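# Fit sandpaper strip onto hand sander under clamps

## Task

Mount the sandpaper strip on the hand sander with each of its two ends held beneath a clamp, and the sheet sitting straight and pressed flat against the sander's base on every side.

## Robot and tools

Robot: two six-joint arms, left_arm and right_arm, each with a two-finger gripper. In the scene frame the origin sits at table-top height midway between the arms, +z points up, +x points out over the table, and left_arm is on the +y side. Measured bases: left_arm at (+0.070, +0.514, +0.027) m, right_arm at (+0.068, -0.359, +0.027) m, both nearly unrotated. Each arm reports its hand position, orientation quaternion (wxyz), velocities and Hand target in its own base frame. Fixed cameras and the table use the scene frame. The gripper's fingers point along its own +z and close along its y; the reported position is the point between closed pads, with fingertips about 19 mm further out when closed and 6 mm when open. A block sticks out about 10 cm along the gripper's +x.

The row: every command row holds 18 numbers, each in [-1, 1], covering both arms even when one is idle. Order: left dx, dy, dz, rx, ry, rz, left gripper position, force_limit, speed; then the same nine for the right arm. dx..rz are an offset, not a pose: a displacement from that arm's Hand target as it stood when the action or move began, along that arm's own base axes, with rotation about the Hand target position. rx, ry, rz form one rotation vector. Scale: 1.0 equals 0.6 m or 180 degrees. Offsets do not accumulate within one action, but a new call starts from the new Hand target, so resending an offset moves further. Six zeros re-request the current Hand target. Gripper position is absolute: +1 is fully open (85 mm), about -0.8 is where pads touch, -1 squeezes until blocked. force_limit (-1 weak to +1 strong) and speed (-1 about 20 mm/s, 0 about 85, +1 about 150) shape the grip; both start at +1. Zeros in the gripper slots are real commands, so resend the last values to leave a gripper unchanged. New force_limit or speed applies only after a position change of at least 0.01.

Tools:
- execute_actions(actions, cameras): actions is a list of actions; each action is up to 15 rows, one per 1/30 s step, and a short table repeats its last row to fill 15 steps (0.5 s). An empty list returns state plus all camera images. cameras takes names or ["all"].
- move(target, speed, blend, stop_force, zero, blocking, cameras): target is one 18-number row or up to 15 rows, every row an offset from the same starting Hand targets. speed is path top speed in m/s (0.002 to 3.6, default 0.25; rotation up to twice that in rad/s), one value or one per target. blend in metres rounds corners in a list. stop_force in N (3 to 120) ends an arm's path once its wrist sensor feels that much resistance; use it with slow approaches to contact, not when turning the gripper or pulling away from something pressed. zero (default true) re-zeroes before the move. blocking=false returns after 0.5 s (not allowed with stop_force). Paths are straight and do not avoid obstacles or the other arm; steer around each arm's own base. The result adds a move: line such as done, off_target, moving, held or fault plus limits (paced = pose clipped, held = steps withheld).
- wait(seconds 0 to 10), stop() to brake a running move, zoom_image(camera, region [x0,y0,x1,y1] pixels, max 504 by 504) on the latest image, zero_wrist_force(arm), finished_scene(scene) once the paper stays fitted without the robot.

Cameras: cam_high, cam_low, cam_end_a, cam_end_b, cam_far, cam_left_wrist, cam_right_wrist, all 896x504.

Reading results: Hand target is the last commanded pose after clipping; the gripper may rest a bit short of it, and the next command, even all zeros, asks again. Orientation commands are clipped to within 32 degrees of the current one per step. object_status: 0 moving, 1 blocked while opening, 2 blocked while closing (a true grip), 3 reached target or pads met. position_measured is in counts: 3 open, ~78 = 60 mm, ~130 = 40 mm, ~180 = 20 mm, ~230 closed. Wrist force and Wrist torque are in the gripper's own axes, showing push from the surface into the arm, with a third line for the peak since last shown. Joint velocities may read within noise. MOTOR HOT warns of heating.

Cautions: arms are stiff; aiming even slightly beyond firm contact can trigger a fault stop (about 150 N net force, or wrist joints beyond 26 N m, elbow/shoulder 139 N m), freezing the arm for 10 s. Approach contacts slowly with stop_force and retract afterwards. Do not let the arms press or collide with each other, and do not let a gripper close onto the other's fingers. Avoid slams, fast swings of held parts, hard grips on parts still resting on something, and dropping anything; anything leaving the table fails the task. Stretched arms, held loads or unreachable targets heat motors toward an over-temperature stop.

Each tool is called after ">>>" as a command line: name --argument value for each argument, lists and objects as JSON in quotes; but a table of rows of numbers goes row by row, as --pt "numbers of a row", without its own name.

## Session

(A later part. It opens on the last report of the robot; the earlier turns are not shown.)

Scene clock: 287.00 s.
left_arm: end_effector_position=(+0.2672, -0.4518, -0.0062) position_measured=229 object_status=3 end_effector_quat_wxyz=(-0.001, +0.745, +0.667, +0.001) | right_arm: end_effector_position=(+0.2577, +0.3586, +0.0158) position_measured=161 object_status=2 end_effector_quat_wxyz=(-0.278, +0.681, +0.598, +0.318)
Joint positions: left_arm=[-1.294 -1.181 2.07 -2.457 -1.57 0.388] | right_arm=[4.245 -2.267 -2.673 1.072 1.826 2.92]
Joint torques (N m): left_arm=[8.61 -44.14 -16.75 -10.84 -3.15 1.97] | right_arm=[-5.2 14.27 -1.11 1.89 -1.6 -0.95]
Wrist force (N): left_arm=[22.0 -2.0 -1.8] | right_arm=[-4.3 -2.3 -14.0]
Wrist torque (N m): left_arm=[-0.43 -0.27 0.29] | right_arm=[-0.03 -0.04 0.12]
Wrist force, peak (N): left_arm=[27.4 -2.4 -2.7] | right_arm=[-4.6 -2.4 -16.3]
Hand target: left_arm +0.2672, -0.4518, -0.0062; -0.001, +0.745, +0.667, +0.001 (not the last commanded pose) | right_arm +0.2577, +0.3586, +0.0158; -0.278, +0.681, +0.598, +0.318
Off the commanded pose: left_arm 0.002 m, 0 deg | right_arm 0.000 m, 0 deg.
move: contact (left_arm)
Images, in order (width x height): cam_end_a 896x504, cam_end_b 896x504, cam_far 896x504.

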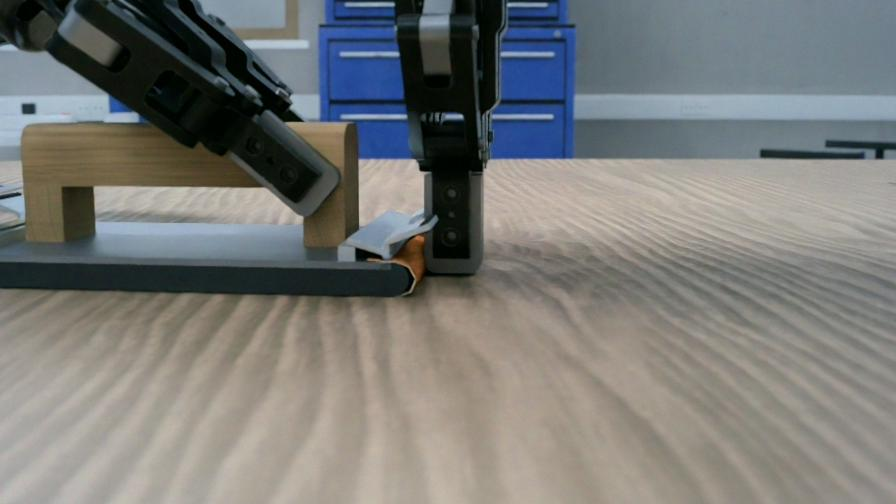

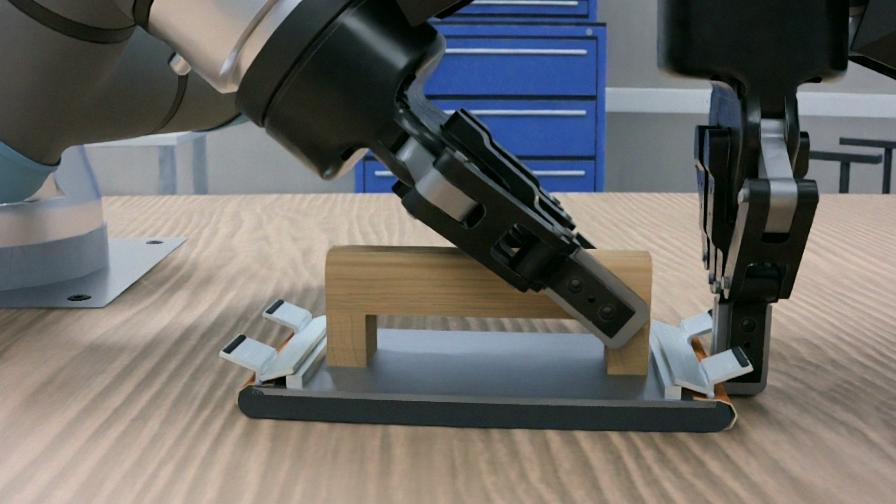

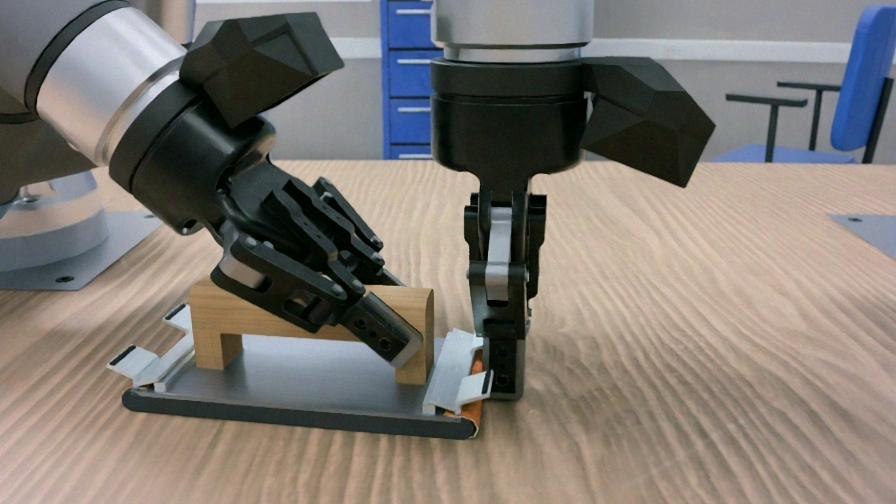

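>>> move --target '[0.0077, 0.0662, 0, 0, 0, 0, -0.8, -1, 0, 0, 0, 0, 0, 0, 0, -1, -1, -1]' --speed 0.12

>>> move --target '[0, 0, 0, 0, 0, 0, -0.8, -1, 0, 0, 0, 0, 0, 0, 0, 0.1, -1, -1]' --speed 0.1

>>> move --target '[0, 0.05, 0.1, 0, 0, 0, -0.8, -1, 0, -0.026, -0.1983, 0.2, 0, 0, 0, 0.1, -1, -1]' --speed 0.2 --cameras '["all"]'

>>> zoom_image --camera "cam_right_wrist" --region '[370, 100, 590, 400]'

>>> zoom_image --camera "cam_end_a" --region '[375, 245, 435, 305]'

>>> zoom_image --camera "cam_far" --region '[90, 250, 510, 450]'

Scene clock: 293.47 s.
left_arm: end_effector_position=(+0.2719, -0.4122, -0.0062) position_measured=229 object_status=3 end_effector_quat_wxyz=(-0.001, +0.745, +0.667, +0.001) | right_arm: end_effector_position=(+0.2577, +0.3586, +0.0158) position_measured=161 object_status=2 end_effector_quat_wxyz=(-0.278, +0.681, +0.598, +0.318)
Joint positions: left_arm=[-1.262 -1.236 2.159 -2.492 -1.57 0.42] | right_arm=[4.245 -2.267 -2.673 1.072 1.826 2.92]
Joint torques (N m): left_arm=[14.27 -40.18 -5.25 -5.86 0.8 1.91] | right_arm=[7.04 15.14 11.57 1.78 -1.53 -0.56]
Wrist force (N): left_arm=[-0.9 -2.2 0.8] | right_arm=[-0.1 -2.3 -3.5]
Wrist torque (N m): left_arm=[-0.49 0.08 0.09] | right_arm=[-0.06 -0.10 0.15]
Wrist force, peak (N): left_arm=[22.3 -2.2 -1.7] | right_arm=[-3.8 -2.5 -14.6]
Hand target: left_arm +0.2719, -0.4121, -0.0062; -0.001, +0.745, +0.667, +0.001 | right_arm +0.2577, +0.3586, +0.0158; -0.278, +0.681, +0.598, +0.318
Off the commanded pose: left_arm 0.000 m, 0 deg | right_arm 0.000 m, 0 deg.
move: done

Scene clock: 294.60 s.
left_arm: end_effector_position=(+0.2719, -0.4121, -0.0062) position_measured=229 object_status=3 end_effector_quat_wxyz=(-0.001, +0.745, +0.667, +0.001) | right_arm: end_effector_position=(+0.2577, +0.3586, +0.0158) position_measured=117 object_status=0 end_effector_quat_wxyz=(-0.278, +0.681, +0.598, +0.318)
Joint positions: left_arm=[-1.262 -1.236 2.159 -2.492 -1.57 0.42] | right_arm=[4.245 -2.267 -2.673 1.072 1.826 2.92]
Joint torques (N m): left_arm=[13.44 -39.6 -8.31 -6.02 -0.29 2.01] | right_arm=[7.05 15.1 2.65 1.97 -1.59 -0.39]
Wrist force (N): left_arm=[-1.0 -2.3 0.8] | right_arm=[0.7 -2.2 0.7]
Wrist torque (N m): left_arm=[-0.50 0.10 0.08] | right_arm=[-0.15 -0.11 0.14]
Wrist force, peak (N): left_arm=[-1.1 -2.4 0.9] | right_arm=[0.3 -2.6 -3.8]
Hand target: left_arm +0.2719, -0.4121, -0.0062; -0.001, +0.745, +0.667, +0.001 | right_arm +0.2577, +0.3586, +0.0158; -0.278, +0.681, +0.598, +0.318
Off the commanded pose: left_arm 0.000 m, 0 deg | right_arm 0.000 m, 0 deg.
move: done

Scene clock: 295.90 s.
left_arm: end_effector_position=(+0.2719, -0.3894, +0.0390) position_measured=229 object_status=3 end_effector_quat_wxyz=(-0.001, +0.745, +0.667, +0.001) | right_arm: end_effector_position=(+0.2495, +0.3020, +0.0687) position_measured=117 object_status=3 end_effector_quat_wxyz=(-0.279, +0.681, +0.595, +0.322)
Joint positions: left_arm=[-1.246 -1.37 2.175 -2.373 -1.57 0.435] | right_arm=[4.158 -2.001 -2.807 0.932 1.887 2.864]
Joint torques (N m): left_arm=[15.19 -35.83 -10.18 -0.27 1.3 2] | right_arm=[10.83 7.77 13.39 5.71 -1.61 1.38]
Wrist force (N): left_arm=[-1.0 -2.2 0.9] | right_arm=[0.7 -2.1 0.9]
Wrist torque (N m): left_arm=[-0.49 0.09 0.09] | right_arm=[-0.17 -0.12 0.03]
Wrist force, peak (N): left_arm=[-1.1 -2.4 1.3] | right_arm=[6.8 -1.5 -2.6]
Hand target: left_arm +0.2719, -0.3894, +0.0390; -0.001, +0.745, +0.667, +0.001 (not the last commanded pose) | right_arm +0.2495, +0.3020, +0.0687; -0.279, +0.681, +0.595, +0.322 (not the last commanded pose)
Off the commanded pose: left_arm 0.017 m, 0 deg | right_arm 0.092 m, 1 deg.
move: held (right_arm; a check stopped the path), off_target (left_arm; braked when a check withheld steps of right_arm); limits=held
pose unreachable (right arm): on one or more control steps of this call, first in action 0 (counted from 0), this arm could not follow its commanded pose, so it was not sent that pose on those steps. It may still have moved: this result reports where it is.
cause: moving toward the commanded pose would bring two parts of the arm too close to each other (joints 3 (elbow) and 4 (wrist 1) lie between them).
camera_calibration:
cam_left_wrist: T_world_to_cam=[[0.99017, -0.139681, -0.00725381, -0.315454], [-0.13001, -0.93826, 0.320571, -0.324178], [-0.0515838, -0.316477, -0.947197, 0.0575382], [0, 0, 0, 1]] pos_world=[0.273175, -0.330017, 0.156134]
cam_right_wrist: T_world_to_cam=[[0.992275, -0.124036, -0.00209654, -0.203799], [-0.107167, -0.848567, -0.518121, 0.337932], [0.0624868, 0.514344, -0.855305, 0.0170212], [0, 0, 0, 1]] pos_world=[0.237377, 0.252724, 0.189221]

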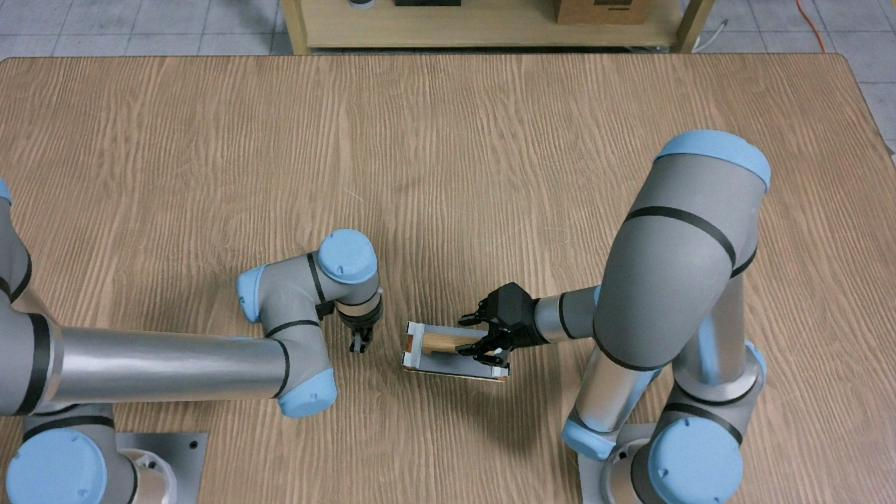

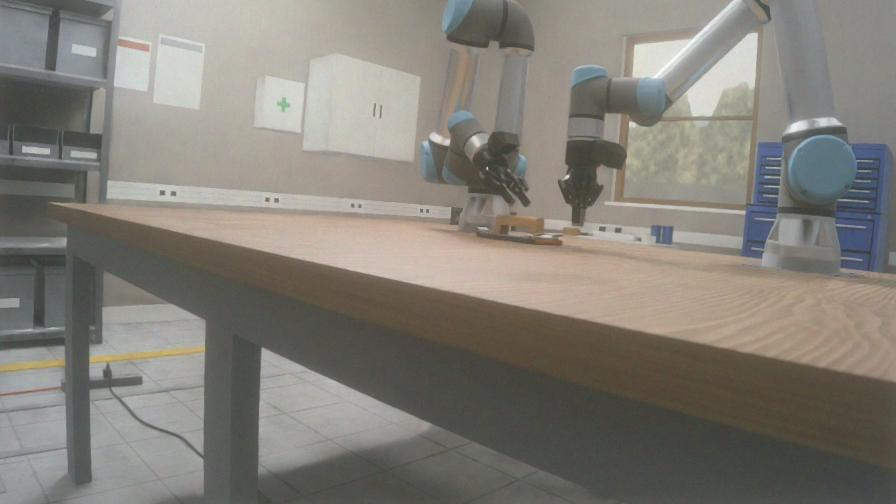

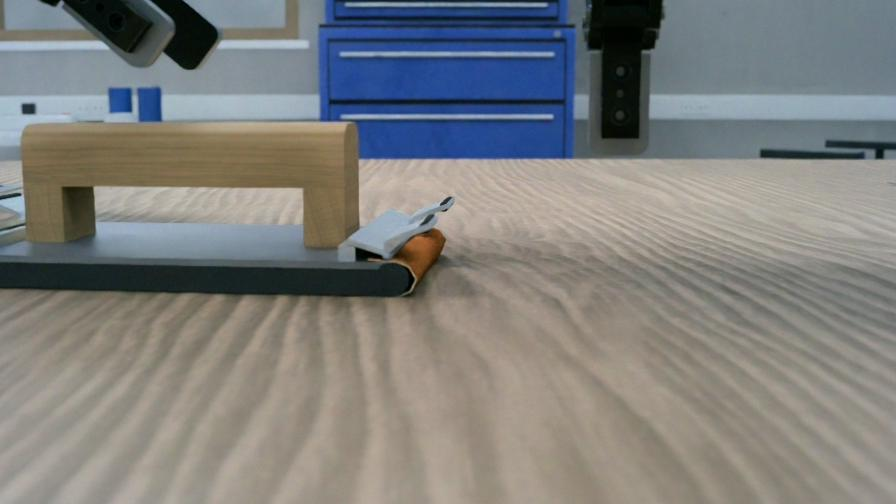

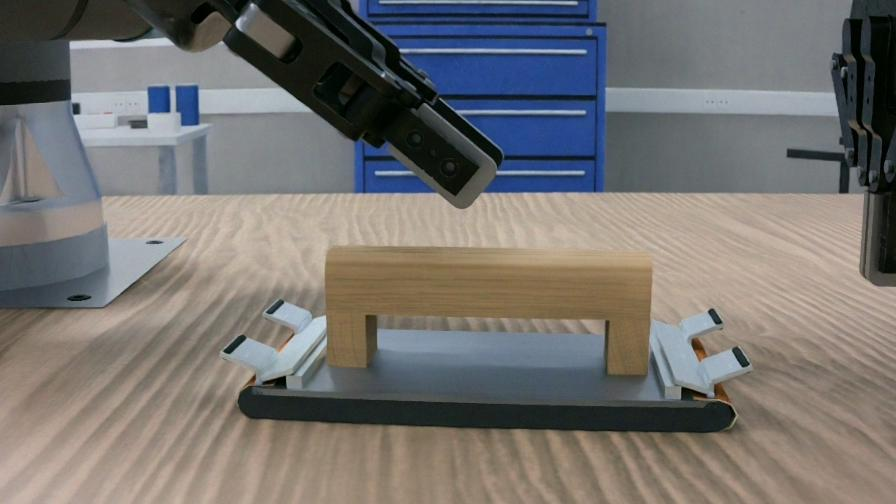

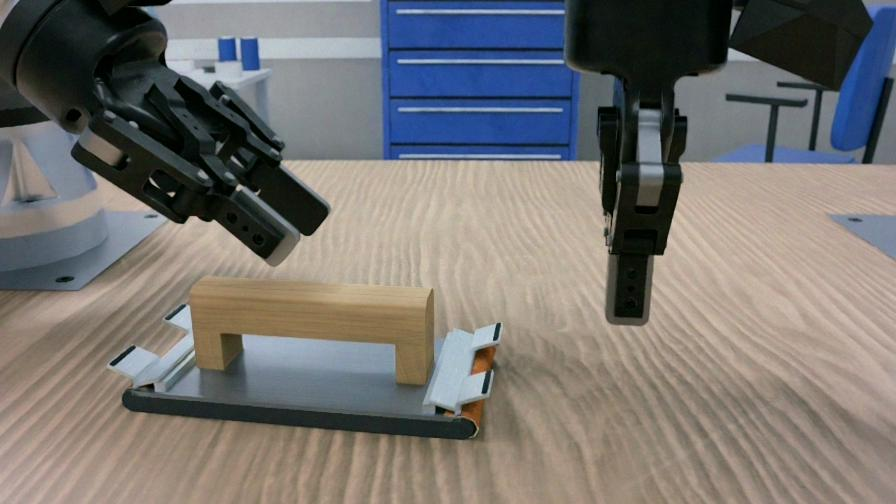

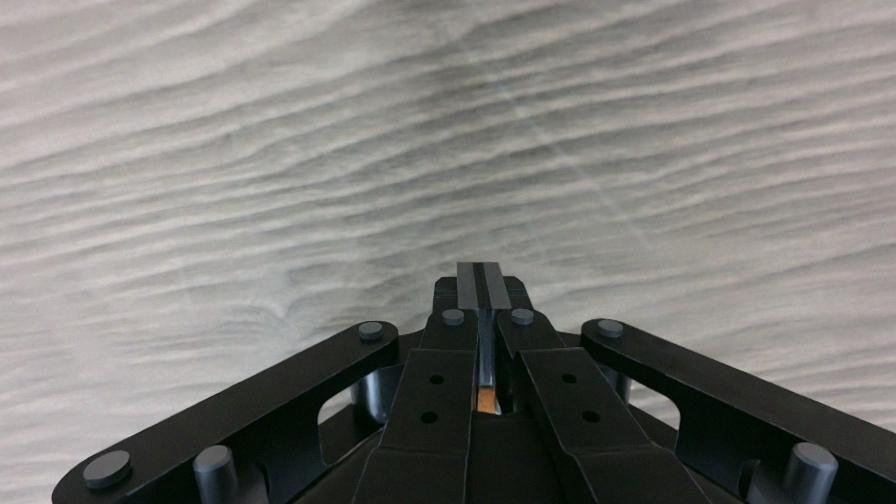

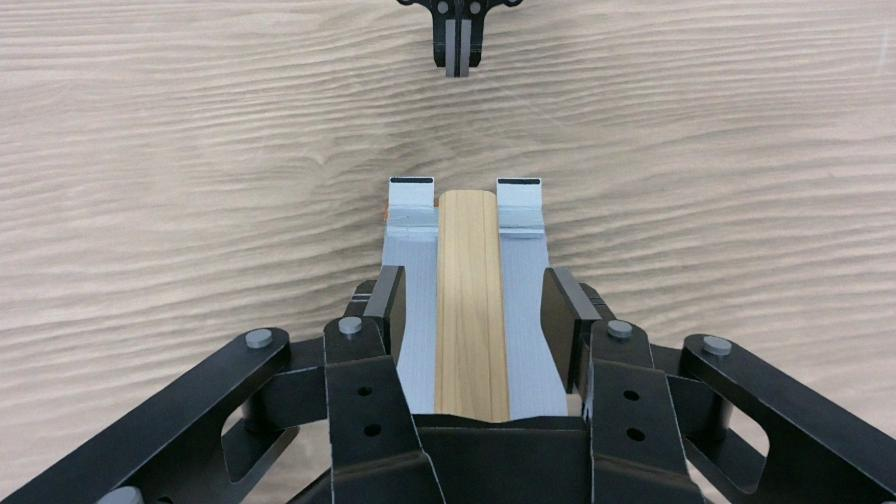

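Scaled by 1.680.

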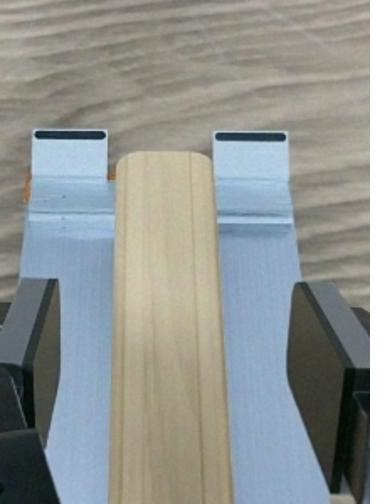

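Scaled by 8.400.

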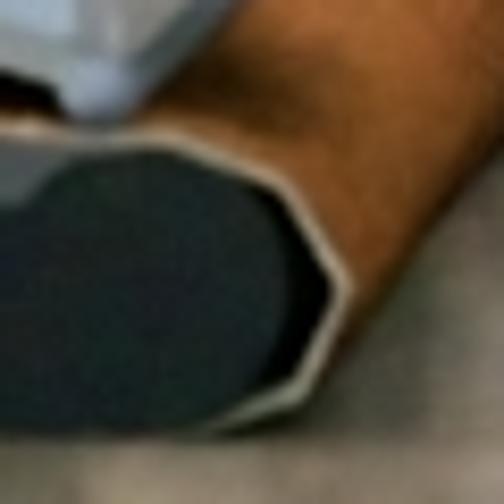

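Scaled by 1.200.

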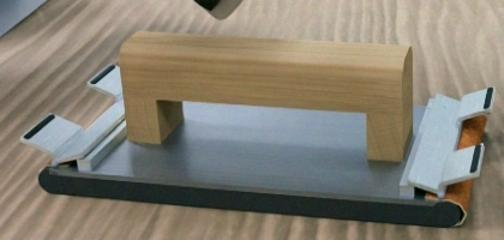

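>>> zoom_image --camera "cam_end_b" --region '[210, 280, 350, 430]'

>>> zoom_image --camera "cam_high" --region '[370, 290, 530, 400]'

Scaled by 3.360.

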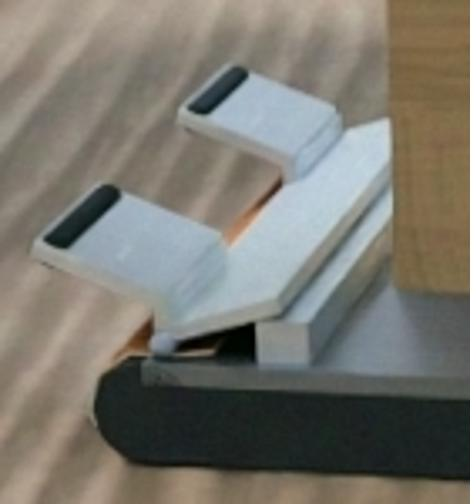

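Scaled by 3.150.

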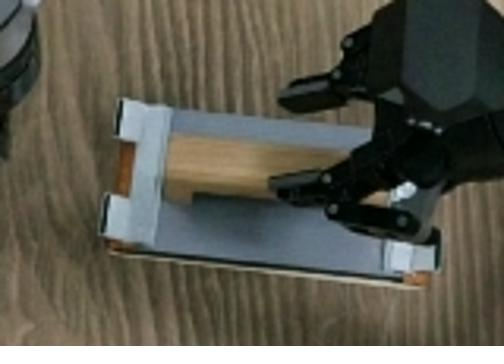

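>>> finished_scene --scene 2

The scene is finished: the task was done.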